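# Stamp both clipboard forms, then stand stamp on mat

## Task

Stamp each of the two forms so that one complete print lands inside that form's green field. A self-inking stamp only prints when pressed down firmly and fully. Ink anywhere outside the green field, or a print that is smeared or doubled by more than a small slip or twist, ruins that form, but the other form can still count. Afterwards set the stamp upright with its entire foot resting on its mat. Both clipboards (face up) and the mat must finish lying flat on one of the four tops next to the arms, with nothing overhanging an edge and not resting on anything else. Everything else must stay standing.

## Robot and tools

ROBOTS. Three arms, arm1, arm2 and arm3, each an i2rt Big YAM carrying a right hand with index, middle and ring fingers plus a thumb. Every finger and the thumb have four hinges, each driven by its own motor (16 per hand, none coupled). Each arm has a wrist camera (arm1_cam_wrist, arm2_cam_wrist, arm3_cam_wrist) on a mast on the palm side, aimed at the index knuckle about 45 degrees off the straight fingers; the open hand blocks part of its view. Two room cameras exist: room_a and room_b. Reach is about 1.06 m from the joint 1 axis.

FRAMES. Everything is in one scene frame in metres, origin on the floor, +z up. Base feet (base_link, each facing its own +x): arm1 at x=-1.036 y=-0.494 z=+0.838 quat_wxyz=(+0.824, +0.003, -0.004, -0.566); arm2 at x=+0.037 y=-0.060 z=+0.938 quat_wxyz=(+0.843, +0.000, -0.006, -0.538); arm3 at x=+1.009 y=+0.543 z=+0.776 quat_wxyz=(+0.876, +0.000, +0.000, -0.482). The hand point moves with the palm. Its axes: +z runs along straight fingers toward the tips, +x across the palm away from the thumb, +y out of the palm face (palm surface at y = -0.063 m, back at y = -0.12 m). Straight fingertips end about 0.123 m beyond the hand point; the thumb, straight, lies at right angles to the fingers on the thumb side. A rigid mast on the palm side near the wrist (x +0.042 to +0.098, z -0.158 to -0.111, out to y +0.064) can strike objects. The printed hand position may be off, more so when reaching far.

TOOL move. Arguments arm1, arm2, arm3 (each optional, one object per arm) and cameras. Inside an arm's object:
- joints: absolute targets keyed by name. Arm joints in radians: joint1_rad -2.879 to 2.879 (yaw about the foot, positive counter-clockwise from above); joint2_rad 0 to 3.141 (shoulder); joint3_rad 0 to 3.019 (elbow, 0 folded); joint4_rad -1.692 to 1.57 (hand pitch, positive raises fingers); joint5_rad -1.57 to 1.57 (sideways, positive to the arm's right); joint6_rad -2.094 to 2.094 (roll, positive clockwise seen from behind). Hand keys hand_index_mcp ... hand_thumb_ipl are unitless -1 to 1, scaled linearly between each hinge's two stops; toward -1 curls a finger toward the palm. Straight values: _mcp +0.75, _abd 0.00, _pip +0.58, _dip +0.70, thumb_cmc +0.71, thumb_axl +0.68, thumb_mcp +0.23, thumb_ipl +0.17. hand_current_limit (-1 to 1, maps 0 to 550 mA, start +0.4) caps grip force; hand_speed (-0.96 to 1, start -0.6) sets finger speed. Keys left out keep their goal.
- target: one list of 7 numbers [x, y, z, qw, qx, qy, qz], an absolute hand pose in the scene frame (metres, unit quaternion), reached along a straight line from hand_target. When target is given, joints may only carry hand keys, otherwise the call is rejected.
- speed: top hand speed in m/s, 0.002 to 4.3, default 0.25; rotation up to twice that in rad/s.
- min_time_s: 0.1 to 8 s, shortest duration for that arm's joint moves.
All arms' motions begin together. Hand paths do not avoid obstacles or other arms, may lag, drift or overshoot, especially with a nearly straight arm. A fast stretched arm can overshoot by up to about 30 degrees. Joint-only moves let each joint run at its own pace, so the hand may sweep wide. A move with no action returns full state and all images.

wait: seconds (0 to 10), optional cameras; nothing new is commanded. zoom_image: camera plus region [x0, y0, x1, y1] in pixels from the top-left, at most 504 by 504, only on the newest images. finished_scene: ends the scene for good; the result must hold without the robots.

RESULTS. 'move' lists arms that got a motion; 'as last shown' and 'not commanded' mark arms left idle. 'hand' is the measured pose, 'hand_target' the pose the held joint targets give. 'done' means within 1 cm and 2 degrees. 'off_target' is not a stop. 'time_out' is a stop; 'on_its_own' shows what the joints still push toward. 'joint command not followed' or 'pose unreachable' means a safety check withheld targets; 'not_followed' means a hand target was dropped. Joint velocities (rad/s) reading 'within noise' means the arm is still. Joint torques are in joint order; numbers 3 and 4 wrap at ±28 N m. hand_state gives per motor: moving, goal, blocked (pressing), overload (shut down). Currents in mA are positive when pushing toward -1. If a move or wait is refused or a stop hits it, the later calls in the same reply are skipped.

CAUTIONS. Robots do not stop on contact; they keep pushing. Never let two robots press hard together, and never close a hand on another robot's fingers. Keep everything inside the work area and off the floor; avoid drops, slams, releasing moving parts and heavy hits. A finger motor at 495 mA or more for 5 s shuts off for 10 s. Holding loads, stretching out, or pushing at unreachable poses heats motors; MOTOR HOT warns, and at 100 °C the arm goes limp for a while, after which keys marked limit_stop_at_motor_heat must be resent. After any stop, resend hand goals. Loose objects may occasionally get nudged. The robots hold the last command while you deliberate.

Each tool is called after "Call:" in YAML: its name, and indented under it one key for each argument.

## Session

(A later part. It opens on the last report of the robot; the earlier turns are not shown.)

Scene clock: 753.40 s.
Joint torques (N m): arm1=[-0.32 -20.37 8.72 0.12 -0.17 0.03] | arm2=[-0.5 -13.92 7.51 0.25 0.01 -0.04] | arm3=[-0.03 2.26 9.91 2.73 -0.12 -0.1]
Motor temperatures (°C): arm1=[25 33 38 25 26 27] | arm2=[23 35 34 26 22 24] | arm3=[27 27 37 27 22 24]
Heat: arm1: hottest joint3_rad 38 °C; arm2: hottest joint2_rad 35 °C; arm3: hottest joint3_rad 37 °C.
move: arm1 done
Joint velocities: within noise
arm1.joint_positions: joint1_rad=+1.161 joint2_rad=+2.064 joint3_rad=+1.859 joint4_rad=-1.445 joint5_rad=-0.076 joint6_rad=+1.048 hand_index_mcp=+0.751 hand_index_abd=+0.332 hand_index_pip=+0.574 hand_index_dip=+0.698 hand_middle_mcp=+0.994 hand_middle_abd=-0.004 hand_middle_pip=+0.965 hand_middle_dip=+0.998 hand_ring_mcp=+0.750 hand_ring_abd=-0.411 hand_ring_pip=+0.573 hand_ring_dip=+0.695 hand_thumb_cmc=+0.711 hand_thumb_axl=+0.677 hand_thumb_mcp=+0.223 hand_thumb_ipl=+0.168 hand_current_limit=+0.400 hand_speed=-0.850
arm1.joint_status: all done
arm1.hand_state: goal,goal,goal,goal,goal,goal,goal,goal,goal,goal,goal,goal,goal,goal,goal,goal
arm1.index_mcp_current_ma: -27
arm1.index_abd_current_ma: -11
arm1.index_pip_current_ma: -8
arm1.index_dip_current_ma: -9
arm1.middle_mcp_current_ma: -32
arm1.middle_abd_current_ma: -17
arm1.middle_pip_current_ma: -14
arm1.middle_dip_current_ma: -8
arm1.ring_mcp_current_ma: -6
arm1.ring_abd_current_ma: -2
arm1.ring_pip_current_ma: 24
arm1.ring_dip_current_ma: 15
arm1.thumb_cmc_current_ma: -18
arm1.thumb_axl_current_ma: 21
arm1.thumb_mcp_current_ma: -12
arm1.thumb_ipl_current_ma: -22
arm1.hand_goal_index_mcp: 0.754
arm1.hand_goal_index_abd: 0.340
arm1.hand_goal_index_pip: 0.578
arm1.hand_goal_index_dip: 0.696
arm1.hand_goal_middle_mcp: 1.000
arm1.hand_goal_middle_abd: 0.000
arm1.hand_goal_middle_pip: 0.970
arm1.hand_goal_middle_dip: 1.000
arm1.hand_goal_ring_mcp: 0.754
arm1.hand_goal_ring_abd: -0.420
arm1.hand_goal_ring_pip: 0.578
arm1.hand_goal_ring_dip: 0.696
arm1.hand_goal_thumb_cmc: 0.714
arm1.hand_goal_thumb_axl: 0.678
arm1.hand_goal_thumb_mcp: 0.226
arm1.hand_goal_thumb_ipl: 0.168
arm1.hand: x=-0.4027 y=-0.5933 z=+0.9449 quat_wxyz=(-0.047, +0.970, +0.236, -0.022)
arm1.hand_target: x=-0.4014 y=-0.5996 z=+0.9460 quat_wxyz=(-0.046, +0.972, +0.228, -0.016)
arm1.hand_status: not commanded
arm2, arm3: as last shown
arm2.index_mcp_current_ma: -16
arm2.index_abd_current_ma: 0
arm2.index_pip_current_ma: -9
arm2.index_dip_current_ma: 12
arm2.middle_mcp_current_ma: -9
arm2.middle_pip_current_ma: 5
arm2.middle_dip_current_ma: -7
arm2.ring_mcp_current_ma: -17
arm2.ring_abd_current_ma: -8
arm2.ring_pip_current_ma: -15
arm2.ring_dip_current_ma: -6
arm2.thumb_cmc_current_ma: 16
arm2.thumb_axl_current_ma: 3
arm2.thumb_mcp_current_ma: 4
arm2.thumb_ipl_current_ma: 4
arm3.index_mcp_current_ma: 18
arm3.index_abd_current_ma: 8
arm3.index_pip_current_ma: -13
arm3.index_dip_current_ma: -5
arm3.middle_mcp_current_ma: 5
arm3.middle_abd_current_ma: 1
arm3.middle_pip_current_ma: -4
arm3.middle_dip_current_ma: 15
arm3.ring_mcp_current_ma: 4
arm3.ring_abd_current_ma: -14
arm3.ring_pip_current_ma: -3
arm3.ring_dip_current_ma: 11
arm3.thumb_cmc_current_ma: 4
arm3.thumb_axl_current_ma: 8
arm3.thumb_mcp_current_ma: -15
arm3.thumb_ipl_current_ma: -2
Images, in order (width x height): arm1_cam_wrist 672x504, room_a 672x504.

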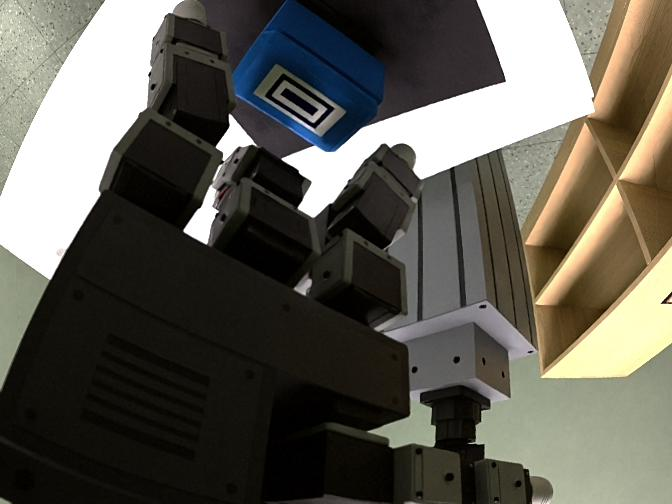

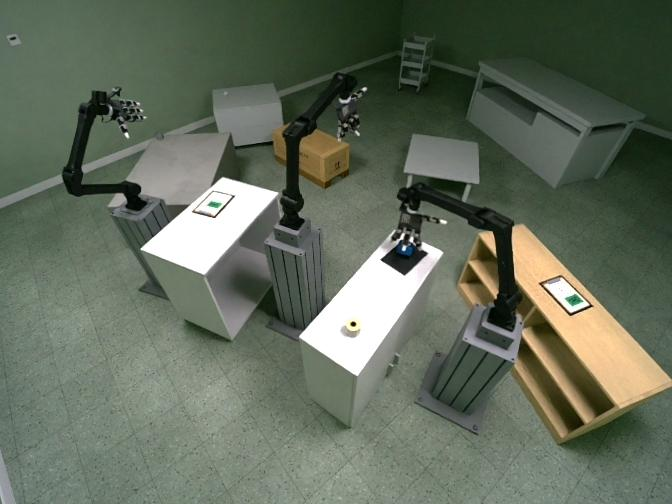

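Call:
move:
  arm1: {"joints":{"joint1_rad":1.151,"joint2_rad":2.042,"joint3_rad":1.912,"joint4_rad":-1.458,"joint5_rad":-0.078,"joint6_rad":1.056},"min_time_s":1.5}

Call:
move:
  arm1: {"joints":{"joint1_rad":1.151,"joint2_rad":2.013,"joint3_rad":2.004,"joint4_rad":-1.573,"joint5_rad":-0.078,"joint6_rad":1.056},"min_time_s":3}
  cameras: ["arm1_cam_wrist","room_a","room_b"]

Call:
zoom_image:
  camera: "room_a"
  region: [385, 235, 425, 275]

Scene clock: 756.43 s.
Joint torques (N m): arm1=[-0.32 -22.3 12.29 -0.55 -0.17 0.03] | arm2=[-0.5 -13.92 7.51 0.23 0.01 -0.04] | arm3=[-0.15 2.73 9.95 2.7 -0.07 -0.07]
Motor temperatures (°C): arm1=[25 33 38 25 26 27] | arm2=[23 35 34 26 22 24] | arm3=[27 27 37 27 22 24]
Heat: arm1: hottest joint3_rad 38 °C; arm2: hottest joint2_rad 35 °C; arm3: hottest joint3_rad 37 °C.
move: arm1 done
Joint velocities: within noise
arm1.joint_positions: joint1_rad=+1.161 joint2_rad=+2.064 joint3_rad=+1.868 joint4_rad=-1.450 joint5_rad=-0.076 joint6_rad=+1.048 hand_index_mcp=+0.751 hand_index_abd=+0.332 hand_index_pip=+0.574 hand_index_dip=+0.698 hand_middle_mcp=+0.994 hand_middle_abd=-0.004 hand_middle_pip=+0.965 hand_middle_dip=+0.998 hand_ring_mcp=+0.750 hand_ring_abd=-0.411 hand_ring_pip=+0.573 hand_ring_dip=+0.695 hand_thumb_cmc=+0.711 hand_thumb_axl=+0.677 hand_thumb_mcp=+0.223 hand_thumb_ipl=+0.168 hand_current_limit=+0.400 hand_speed=-0.850
arm1.joint_status: all done
arm1.hand_state: goal,goal,goal,goal,goal,goal,goal,goal,goal,goal,goal,goal,goal,goal,goal,goal
arm1.index_mcp_current_ma: -22
arm1.index_abd_current_ma: -3
arm1.index_pip_current_ma: 8
arm1.index_dip_current_ma: 6
arm1.middle_mcp_current_ma: -15
arm1.middle_abd_current_ma: -1
arm1.middle_pip_current_ma: -3
arm1.middle_dip_current_ma: -4
arm1.ring_mcp_current_ma: -23
arm1.ring_abd_current_ma: -2
arm1.ring_pip_current_ma: 6
arm1.ring_dip_current_ma: -10
arm1.thumb_cmc_current_ma: -3
arm1.thumb_axl_current_ma: 11
arm1.thumb_mcp_current_ma: -5
arm1.thumb_ipl_current_ma: 6
arm1.hand_goal_index_mcp: 0.754
arm1.hand_goal_index_abd: 0.340
arm1.hand_goal_index_pip: 0.578
arm1.hand_goal_index_dip: 0.696
arm1.hand_goal_middle_mcp: 1.000
arm1.hand_goal_middle_abd: 0.000
arm1.hand_goal_middle_pip: 0.970
arm1.hand_goal_middle_dip: 1.000
arm1.hand_goal_ring_mcp: 0.754
arm1.hand_goal_ring_abd: -0.420
arm1.hand_goal_ring_pip: 0.578
arm1.hand_goal_ring_dip: 0.696
arm1.hand_goal_thumb_cmc: 0.714
arm1.hand_goal_thumb_axl: 0.678
arm1.hand_goal_thumb_mcp: 0.226
arm1.hand_goal_thumb_ipl: 0.168
arm1.hand: x=-0.4010 y=-0.5934 z=+0.9483 quat_wxyz=(-0.046, +0.970, +0.236, -0.020)
arm1.hand_target: x=-0.3910 y=-0.6002 z=+0.9787 quat_wxyz=(-0.039, +0.973, +0.229, +0.008)
arm1.hand_status: not commanded
arm2, arm3: as last shown
arm2.index_mcp_current_ma: 16
arm2.index_abd_current_ma: -25
arm2.index_pip_current_ma: -11
arm2.index_dip_current_ma: -11
arm2.middle_mcp_current_ma: -1
arm2.middle_abd_current_ma: -2
arm2.middle_pip_current_ma: 3
arm2.middle_dip_current_ma: 6
arm2.ring_mcp_current_ma: -26
arm2.ring_abd_current_ma: 1
arm2.ring_pip_current_ma: -10
arm2.ring_dip_current_ma: -10
arm2.thumb_cmc_current_ma: -2
arm2.thumb_axl_current_ma: -8
arm2.thumb_mcp_current_ma: -6
arm3.index_mcp_current_ma: 10
arm3.index_abd_current_ma: 11
arm3.index_dip_current_ma: -17
arm3.middle_mcp_current_ma: 0
arm3.middle_abd_current_ma: -17
arm3.middle_pip_current_ma: 11
arm3.middle_dip_current_ma: 19
arm3.ring_abd_current_ma: -4
arm3.ring_pip_current_ma: -4
arm3.ring_dip_current_ma: 3
arm3.thumb_cmc_current_ma: -8
arm3.thumb_axl_current_ma: -3
arm3.thumb_mcp_current_ma: -4
arm3.thumb_ipl_current_ma: 6
pictures: none

Scene clock: 759.73 s.
Joint torques (N m): arm1=[-0.38 -21.89 12.49 -0.54 -0.17 0.03] | arm2=[-0.5 -13.92 7.5 0.23 0.01 -0.04] | arm3=[-0.56 2.55 9.91 2.73 -0.09 -0.1]
Motor temperatures (°C): arm1=[25 33 38 25 26 27] | arm2=[23 35 34 26 22 24] | arm3=[27 27 37 27 22 24]
Heat: arm1: hottest joint3_rad 38 °C; arm2: hottest joint2_rad 35 °C; arm3: hottest joint3_rad 37 °C.
move: arm1 done
Joint velocities: within noise
arm1.joint_positions: joint1_rad=+1.161 joint2_rad=+2.035 joint3_rad=+1.959 joint4_rad=-1.565 joint5_rad=-0.076 joint6_rad=+1.048 hand_index_mcp=+0.751 hand_index_abd=+0.332 hand_index_pip=+0.574 hand_index_dip=+0.698 hand_middle_mcp=+0.994 hand_middle_abd=-0.004 hand_middle_pip=+0.965 hand_middle_dip=+0.998 hand_ring_mcp=+0.750 hand_ring_abd=-0.411 hand_ring_pip=+0.573 hand_ring_dip=+0.695 hand_thumb_cmc=+0.711 hand_thumb_axl=+0.677 hand_thumb_mcp=+0.223 hand_thumb_ipl=+0.168 hand_current_limit=+0.400 hand_speed=-0.850
arm1.joint_status: all done
arm1.hand_state: goal,goal,goal,goal,goal,goal,goal,goal,goal,goal,goal,goal,goal,goal,goal,goal
arm1.index_mcp_current_ma: -3
arm1.index_abd_current_ma: -3
arm1.index_pip_current_ma: -13
arm1.index_dip_current_ma: 4
arm1.middle_mcp_current_ma: -15
arm1.middle_abd_current_ma: -13
arm1.middle_pip_current_ma: -2
arm1.middle_dip_current_ma: 4
arm1.ring_mcp_current_ma: -2
arm1.ring_abd_current_ma: 7
arm1.ring_pip_current_ma: 0
arm1.ring_dip_current_ma: 1
arm1.thumb_cmc_current_ma: -7
arm1.thumb_axl_current_ma: 11
arm1.thumb_mcp_current_ma: -8
arm1.thumb_ipl_current_ma: 1
arm1.hand_goal_index_mcp: 0.754
arm1.hand_goal_index_abd: 0.340
arm1.hand_goal_index_pip: 0.578
arm1.hand_goal_index_dip: 0.696
arm1.hand_goal_middle_mcp: 1.000
arm1.hand_goal_middle_abd: 0.000
arm1.hand_goal_middle_pip: 0.970
arm1.hand_goal_middle_dip: 1.000
arm1.hand_goal_ring_mcp: 0.754
arm1.hand_goal_ring_abd: -0.420
arm1.hand_goal_ring_pip: 0.578
arm1.hand_goal_ring_dip: 0.696
arm1.hand_goal_thumb_cmc: 0.714
arm1.hand_goal_thumb_axl: 0.678
arm1.hand_goal_thumb_mcp: 0.226
arm1.hand_goal_thumb_ipl: 0.168
arm1.hand: x=-0.4029 y=-0.5934 z=+1.0001 quat_wxyz=(-0.045, +0.970, +0.236, -0.018)
arm1.hand_target: x=-0.3958 y=-0.6000 z=+1.0314 quat_wxyz=(-0.038, +0.973, +0.229, +0.011)
arm1.hand_status: not commanded
arm2, arm3: as last shown
arm2.index_mcp_current_ma: -8
arm2.index_abd_current_ma: -5
arm2.index_pip_current_ma: -33
arm2.index_dip_current_ma: -6
arm2.middle_mcp_current_ma: -25
arm2.middle_abd_current_ma: -7
arm2.middle_pip_current_ma: -5
arm2.middle_dip_current_ma: 4
arm2.ring_mcp_current_ma: -15
arm2.ring_abd_current_ma: 6
arm2.ring_pip_current_ma: -18
arm2.ring_dip_current_ma: -7
arm2.thumb_cmc_current_ma: 10
arm2.thumb_axl_current_ma: 2
arm2.thumb_mcp_current_ma: 9
arm2.thumb_ipl_current_ma: 1
arm3.index_mcp_current_ma: 13
arm3.index_abd_current_ma: 7
arm3.index_pip_current_ma: -11
arm3.index_dip_current_ma: -9
arm3.middle_mcp_current_ma: 5
arm3.middle_abd_current_ma: 3
arm3.middle_dip_current_ma: 9
arm3.ring_mcp_current_ma: 0
arm3.ring_abd_current_ma: -16
arm3.ring_pip_current_ma: 3
arm3.ring_dip_current_ma: -8
arm3.thumb_cmc_current_ma: 0
arm3.thumb_axl_current_ma: 10
arm3.thumb_mcp_current_ma: -5
arm3.thumb_ipl_current_ma: -3
Images, in order (width x height): arm1_cam_wrist 672x504, room_a 672x504, room_b 672x504.

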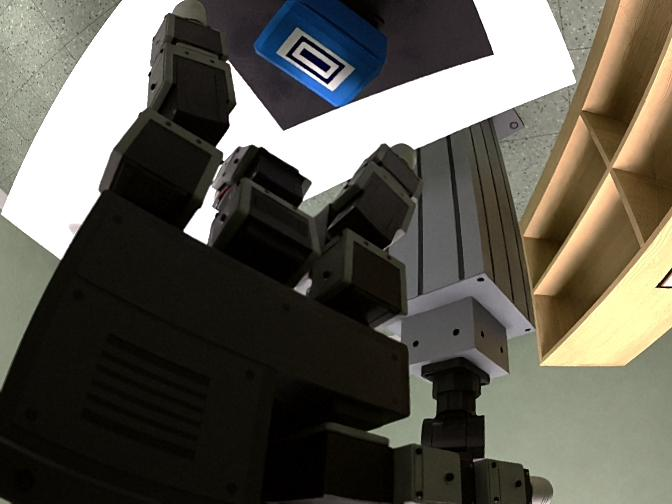

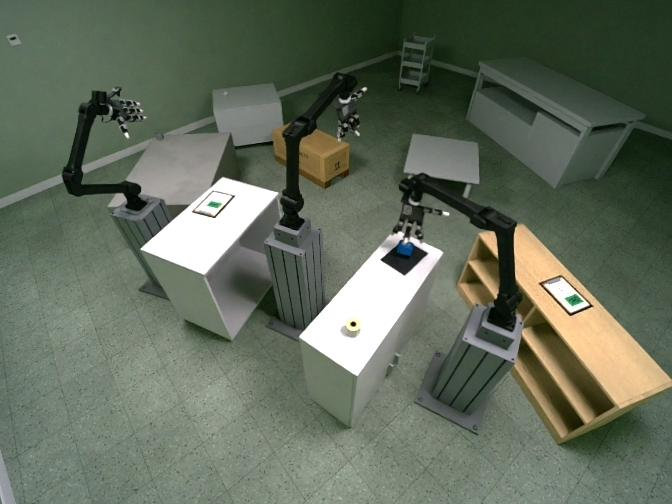

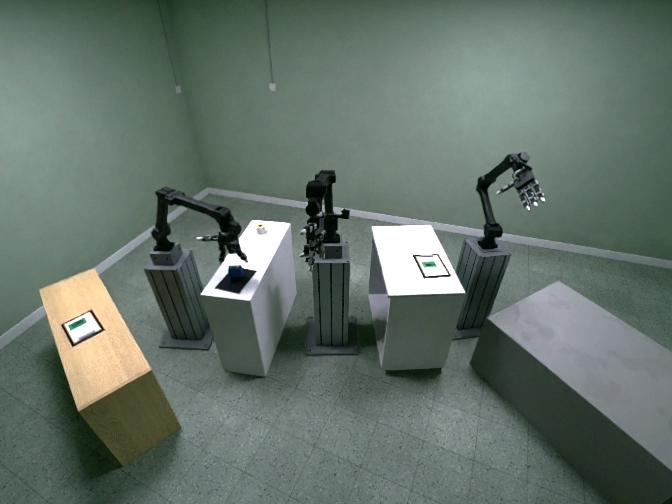

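Scaled by 12.600 from the camera's image (finer frame: 960x720).

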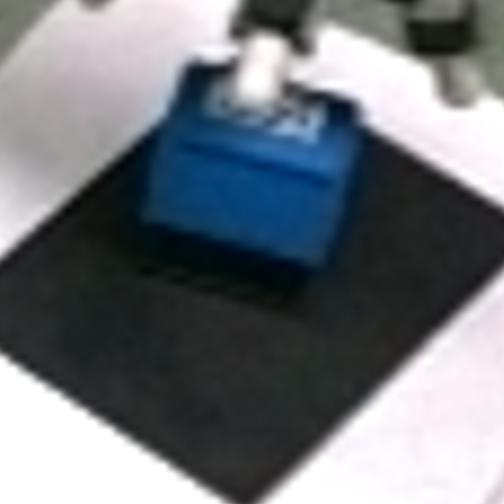

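Call:
move:
  arm1: {"joints":{"joint1_rad":1.151,"joint2_rad":1.75,"joint3_rad":2.0,"joint4_rad":-1.62,"joint5_rad":-0.05,"joint6_rad":1.056},"min_time_s":4}

Call:
move:
  arm1: {"joints":{"joint1_rad":0.5,"joint2_rad":1.6,"joint3_rad":1.9,"joint4_rad":-1.5,"joint5_rad":0,"joint6_rad":1.0},"min_time_s":4}
  cameras: ["arm1_cam_wrist","arm2_cam_wrist","room_a","room_b"]

Call:
zoom_image:
  camera: "room_a"
  region: [375, 225, 435, 280]

Call:
zoom_image:
  camera: "room_b"
  region: [205, 245, 270, 300]

Call:
zoom_image:
  camera: "room_a"
  region: [535, 265, 605, 325]

Call:
zoom_image:
  camera: "room_a"
  region: [185, 180, 245, 230]

Scene clock: 764.80 s.
Joint torques (N m): arm1=[-0.32 -18.32 12.53 -0.06 0.07 0.01] | arm2=[-0.44 -13.98 7.5 0.23 0.01 -0.04] | arm3=[-0.09 2.37 9.83 2.63 -0.1 -0.09]
Motor temperatures (°C): arm1=[25 33 39 25 26 27] | arm2=[23 35 34 26 22 24] | arm3=[27 27 37 27 22 24]
Heat: arm1: hottest joint3_rad 39 °C; arm2: hottest joint2_rad 35 °C; arm3: hottest joint3_rad 37 °C.
move: arm1 done
Joint velocities: within noise
arm1.joint_positions: joint1_rad=+1.161 joint2_rad=+1.766 joint3_rad=+1.959 joint4_rad=-1.612 joint5_rad=-0.053 joint6_rad=+1.048 hand_index_mcp=+0.751 hand_index_abd=+0.332 hand_index_pip=+0.574 hand_index_dip=+0.698 hand_middle_mcp=+0.994 hand_middle_abd=+0.006 hand_middle_pip=+0.965 hand_middle_dip=+0.998 hand_ring_mcp=+0.750 hand_ring_abd=-0.411 hand_ring_pip=+0.574 hand_ring_dip=+0.695 hand_thumb_cmc=+0.711 hand_thumb_axl=+0.677 hand_thumb_mcp=+0.223 hand_thumb_ipl=+0.168 hand_current_limit=+0.400 hand_speed=-0.850
arm1.joint_status: all done
arm1.hand_state: goal,goal,goal,goal,goal,goal,goal,goal,goal,goal,goal,goal,goal,goal,goal,goal
arm1.index_mcp_current_ma: -14
arm1.index_abd_current_ma: -22
arm1.index_pip_current_ma: -2
arm1.index_dip_current_ma: 9
arm1.middle_mcp_current_ma: -22
arm1.middle_abd_current_ma: 7
arm1.middle_pip_current_ma: -12
arm1.middle_dip_current_ma: 14
arm1.ring_mcp_current_ma: -3
arm1.ring_abd_current_ma: -4
arm1.ring_pip_current_ma: 10
arm1.ring_dip_current_ma: 10
arm1.thumb_cmc_current_ma: 6
arm1.thumb_axl_current_ma: 19
arm1.thumb_mcp_current_ma: 12
arm1.thumb_ipl_current_ma: -5
arm1.hand_goal_index_mcp: 0.754
arm1.hand_goal_index_abd: 0.340
arm1.hand_goal_index_pip: 0.578
arm1.hand_goal_index_dip: 0.696
arm1.hand_goal_middle_mcp: 1.000
arm1.hand_goal_middle_abd: 0.000
arm1.hand_goal_middle_pip: 0.970
arm1.hand_goal_middle_dip: 1.000
arm1.hand_goal_ring_mcp: 0.754
arm1.hand_goal_ring_abd: -0.420
arm1.hand_goal_ring_pip: 0.578
arm1.hand_goal_ring_dip: 0.696
arm1.hand_goal_thumb_cmc: 0.714
arm1.hand_goal_thumb_axl: 0.678
arm1.hand_goal_thumb_mcp: 0.226
arm1.hand_goal_thumb_ipl: 0.168
arm1.hand: x=-0.4455 y=-0.5959 z=+1.1612 quat_wxyz=(-0.003, +0.967, +0.239, +0.085)
arm1.hand_target: x=-0.4461 y=-0.6026 z=+1.1880 quat_wxyz=(+0.005, +0.967, +0.230, +0.108)
arm1.hand_status: not commanded
arm2.joint_positions: joint1_rad=-0.095 joint2_rad=+1.708 joint3_rad=+2.007 joint4_rad=-1.591 joint5_rad=+0.007 joint6_rad=-1.299 hand_index_mcp=+0.745 hand_index_abd=+0.321 hand_index_pip=+0.573 hand_index_dip=+0.690 hand_middle_mcp=+0.988 hand_middle_abd=-0.009 hand_middle_pip=+0.961 hand_middle_dip=+0.996 hand_ring_mcp=+0.744 hand_ring_abd=-0.402 hand_ring_pip=+0.574 hand_ring_dip=+0.691 hand_thumb_cmc=+0.721 hand_thumb_axl=+0.677 hand_thumb_mcp=+0.219 hand_thumb_ipl=+0.168 hand_current_limit=+0.400 hand_speed=-0.800
arm2.joint_status: not commanded
arm2.hand_state: goal,goal,goal,goal,goal,goal,goal,goal,goal,goal,goal,goal,goal,goal,goal,goal
arm2.index_mcp_current_ma: -17
arm2.index_abd_current_ma: -24
arm2.index_pip_current_ma: 1
arm2.index_dip_current_ma: -5
arm2.middle_mcp_current_ma: -13
arm2.middle_abd_current_ma: 2
arm2.middle_pip_current_ma: 13
arm2.middle_dip_current_ma: -7
arm2.ring_mcp_current_ma: -24
arm2.ring_abd_current_ma: 11
arm2.ring_pip_current_ma: 1
arm2.ring_dip_current_ma: -5
arm2.thumb_cmc_current_ma: -11
arm2.thumb_axl_current_ma: 16
arm2.thumb_mcp_current_ma: 2
arm2.thumb_ipl_current_ma: 19
arm2.hand_goal_index_mcp: 0.754
arm2.hand_goal_index_abd: 0.340
arm2.hand_goal_index_pip: 0.578
arm2.hand_goal_index_dip: 0.696
arm2.hand_goal_middle_mcp: 1.000
arm2.hand_goal_middle_abd: 0.000
arm2.hand_goal_middle_pip: 0.970
arm2.hand_goal_middle_dip: 1.000
arm2.hand_goal_ring_mcp: 0.754
arm2.hand_goal_ring_abd: -0.420
arm2.hand_goal_ring_pip: 0.578
arm2.hand_goal_ring_dip: 0.696
arm2.hand_goal_thumb_cmc: 0.714
arm2.hand_goal_thumb_axl: 0.678
arm2.hand_goal_thumb_mcp: 0.226
arm2.hand_goal_thumb_ipl: 0.168
arm2.hand: x=+0.3087 y=-0.6153 z=+1.3267 quat_wxyz=(+0.128, +0.676, +0.722, -0.066)
arm2.hand_target: x=+0.3041 y=-0.6123 z=+1.3268 quat_wxyz=(+0.124, +0.679, +0.720, -0.065)
arm2.hand_status: not commanded
arm3.joint_positions: joint1_rad=-0.091 joint2_rad=+0.578 joint3_rad=+1.342 joint4_rad=-1.238 joint5_rad=-0.091 joint6_rad=+0.998 hand_index_mcp=+0.757 hand_index_abd=+0.000 hand_index_pip=+0.577 hand_index_dip=+0.696 hand_middle_mcp=+0.757 hand_middle_abd=+0.001 hand_middle_pip=+0.577 hand_middle_dip=+0.696 hand_ring_mcp=+0.757 hand_ring_abd=+0.001 hand_ring_pip=+0.577 hand_ring_dip=+0.696 hand_thumb_cmc=+0.717 hand_thumb_axl=+0.677 hand_thumb_mcp=+0.226 hand_thumb_ipl=+0.168 hand_current_limit=+0.400 hand_speed=-0.600
arm3.joint_status: not commanded
arm3.hand_state: goal,goal,goal,goal,goal,goal,goal,goal,goal,goal,goal,goal,goal,goal,goal,goal
arm3.index_mcp_current_ma: 3
arm3.index_abd_current_ma: -9
arm3.index_pip_current_ma: 4
arm3.index_dip_current_ma: -7
arm3.middle_mcp_current_ma: 8
arm3.middle_abd_current_ma: -10
arm3.middle_pip_current_ma: -10
arm3.middle_dip_current_ma: 10
arm3.ring_mcp_current_ma: -3
arm3.ring_abd_current_ma: -8
arm3.ring_pip_current_ma: -5
arm3.ring_dip_current_ma: -2
arm3.thumb_cmc_current_ma: 13
arm3.thumb_axl_current_ma: 9
arm3.thumb_mcp_current_ma: -5
arm3.thumb_ipl_current_ma: -7
arm3.hand_goal_index_mcp: 0.754
arm3.hand_goal_index_abd: 0.000
arm3.hand_goal_index_pip: 0.576
arm3.hand_goal_index_dip: 0.696
arm3.hand_goal_middle_mcp: 0.754
arm3.hand_goal_middle_abd: 0.000
arm3.hand_goal_middle_pip: 0.576
arm3.hand_goal_middle_dip: 0.696
arm3.hand_goal_ring_mcp: 0.754
arm3.hand_goal_ring_abd: 0.000
arm3.hand_goal_ring_pip: 0.576
arm3.hand_goal_ring_dip: 0.696
arm3.hand_goal_thumb_cmc: 0.714
arm3.hand_goal_thumb_axl: 0.678
arm3.hand_goal_thumb_mcp: 0.226
arm3.hand_goal_thumb_ipl: 0.168
arm3.hand: x=+1.0652 y=+0.2841 z=+1.3427 quat_wxyz=(+0.359, +0.830, -0.197, +0.379)
arm3.hand_target: x=+1.0637 y=+0.2869 z=+1.3560 quat_wxyz=(+0.369, +0.822, -0.195, +0.387)
arm3.hand_status: not commanded
pictures: none

Scene clock: 769.50 s.
Joint torques (N m): arm1=[0.26 -16.38 9.26 1.16 0.06 -0.13] | arm2=[-0.5 -13.92 7.5 0.23 0.01 -0.04] | arm3=[-0.44 3.19 9.99 2.76 -0.08 -0.09]
Motor temperatures (°C): arm1=[25 33 38 25 26 27] | arm2=[23 35 34 26 22 24] | arm3=[27 27 37 27 22 24]
Heat: arm1: hottest joint3_rad 38 °C; arm2: hottest joint2_rad 35 °C; arm3: hottest joint3_rad 37 °C.
move: arm1 done
Joint velocities: within noise
arm1.joint_positions: joint1_rad=+0.503 joint2_rad=+1.617 joint3_rad=+1.899 joint4_rad=-1.514 joint5_rad=-0.001 joint6_rad=+1.008 hand_index_mcp=+0.757 hand_index_abd=+0.334 hand_index_pip=+0.574 hand_index_dip=+0.698 hand_middle_mcp=+0.994 hand_middle_abd=+0.006 hand_middle_pip=+0.965 hand_middle_dip=+0.998 hand_ring_mcp=+0.757 hand_ring_abd=-0.411 hand_ring_pip=+0.582 hand_ring_dip=+0.695 hand_thumb_cmc=+0.718 hand_thumb_axl=+0.677 hand_thumb_mcp=+0.223 hand_thumb_ipl=+0.168 hand_current_limit=+0.400 hand_speed=-0.850
arm1.joint_status: all done
arm1.hand_state: goal,goal,goal,goal,goal,goal,goal,goal,goal,goal,goal,goal,goal,goal,goal,goal
arm1.index_mcp_current_ma: 17
arm1.index_abd_current_ma: -9
arm1.index_pip_current_ma: -1
arm1.index_dip_current_ma: 1
arm1.middle_mcp_current_ma: -32
arm1.middle_abd_current_ma: -5
arm1.middle_pip_current_ma: 1
arm1.middle_dip_current_ma: -7
arm1.ring_mcp_current_ma: 19
arm1.ring_abd_current_ma: 7
arm1.ring_pip_current_ma: 28
arm1.ring_dip_current_ma: 10
arm1.thumb_cmc_current_ma: 1
arm1.thumb_axl_current_ma: -9
arm1.thumb_mcp_current_ma: -8
arm1.thumb_ipl_current_ma: -3
arm1.hand_goal_index_mcp: 0.754
arm1.hand_goal_index_abd: 0.340
arm1.hand_goal_index_pip: 0.578
arm1.hand_goal_index_dip: 0.696
arm1.hand_goal_middle_mcp: 1.000
arm1.hand_goal_middle_abd: 0.000
arm1.hand_goal_middle_pip: 0.970
arm1.hand_goal_middle_dip: 1.000
arm1.hand_goal_ring_mcp: 0.754
arm1.hand_goal_ring_abd: -0.420
arm1.hand_goal_ring_pip: 0.578
arm1.hand_goal_ring_dip: 0.696
arm1.hand_goal_thumb_cmc: 0.714
arm1.hand_goal_thumb_axl: 0.678
arm1.hand_goal_thumb_mcp: 0.226
arm1.hand_goal_thumb_ipl: 0.168
arm1.hand: x=-0.6498 y=-0.9335 z=+1.2289 quat_wxyz=(+0.098, +0.983, -0.068, +0.142)
arm1.hand_target: x=-0.6517 y=-0.9343 z=+1.2411 quat_wxyz=(+0.109, +0.980, -0.066, +0.153)
arm1.hand_status: not commanded
arm2, arm3: as last shown
arm2.index_mcp_current_ma: -2
arm2.index_abd_current_ma: -14
arm2.index_pip_current_ma: -5
arm2.index_dip_current_ma: 5
arm2.middle_mcp_current_ma: -7
arm2.middle_abd_current_ma: 8
arm2.middle_pip_current_ma: 3
arm2.middle_dip_current_ma: 1
arm2.ring_mcp_current_ma: -12
arm2.ring_abd_current_ma: -12
arm2.ring_pip_current_ma: 6
arm2.ring_dip_current_ma: 12
arm2.thumb_cmc_current_ma: 12
arm2.thumb_axl_current_ma: 31
arm2.thumb_mcp_current_ma: -2
arm2.thumb_ipl_current_ma: 4
arm3.index_mcp_current_ma: 12
arm3.index_abd_current_ma: 19
arm3.index_pip_current_ma: -7
arm3.index_dip_current_ma: -19
arm3.middle_mcp_current_ma: -1
arm3.middle_abd_current_ma: -8
arm3.middle_pip_current_ma: -2
arm3.middle_dip_current_ma: 7
arm3.ring_mcp_current_ma: 3
arm3.ring_abd_current_ma: -1
arm3.ring_pip_current_ma: -14
arm3.ring_dip_current_ma: -1
arm3.thumb_cmc_current_ma: 19
arm3.thumb_mcp_current_ma: -7
arm3.thumb_ipl_current_ma: -13
Images, in order (width x height): arm1_cam_wrist 672x504, arm2_cam_wrist 672x504, room_a 672x504, room_b 672x504.

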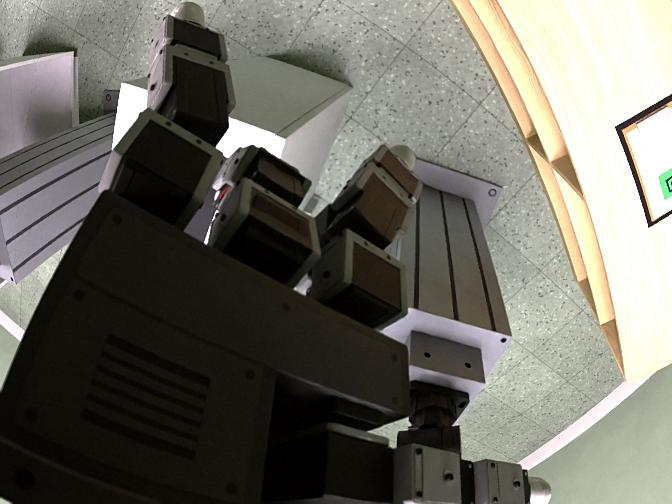

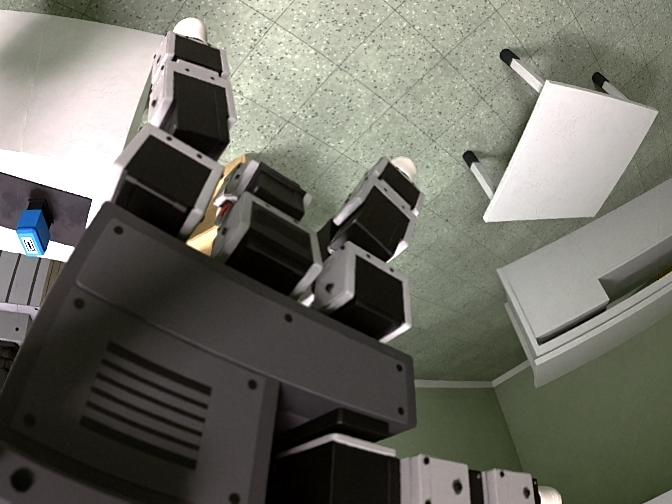

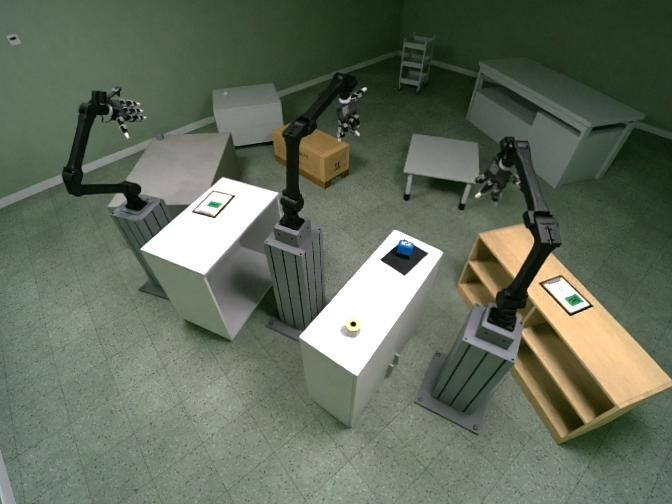

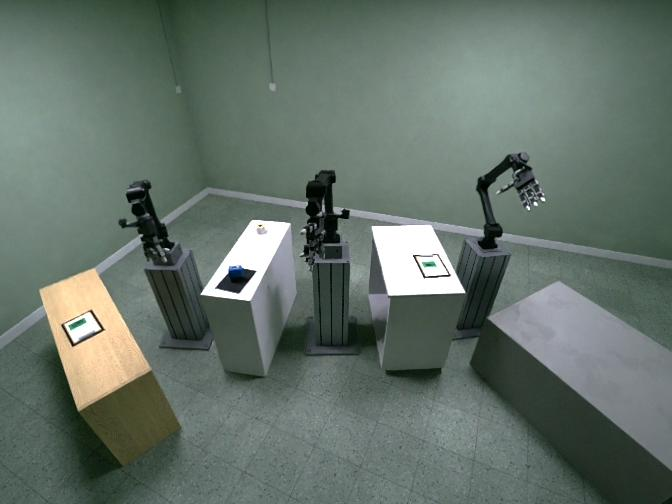

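Scaled by 8.400 from the camera's image (finer frame: 960x720).

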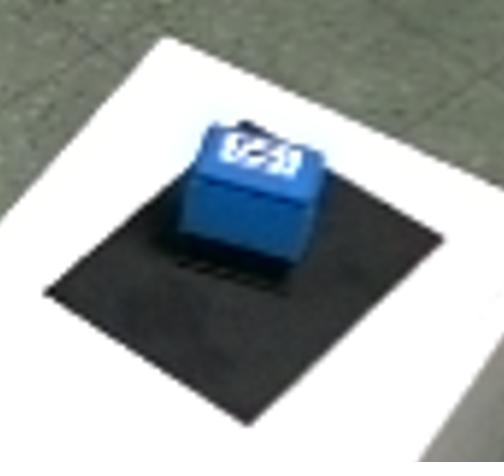

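Scaled by 7.754 from the camera's image (finer frame: 960x720).

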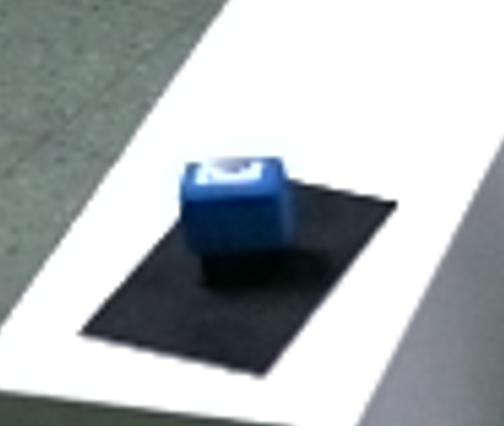

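Scaled by 7.200 from the camera's image (finer frame: 960x720).

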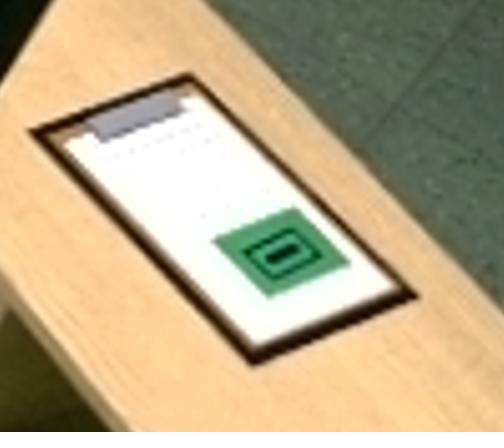

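Scaled by 8.400 from the camera's image (finer frame: 960x720).

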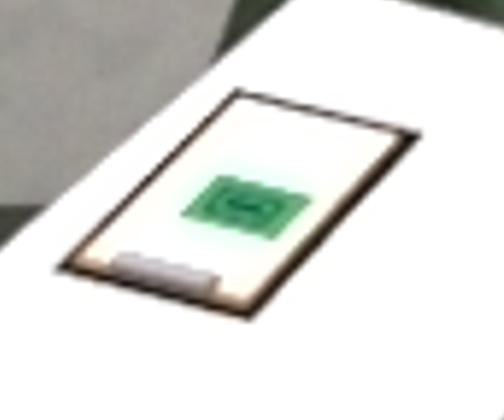

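Call:
finished_scene:
  scene: 1

The scene is finished: the task was done.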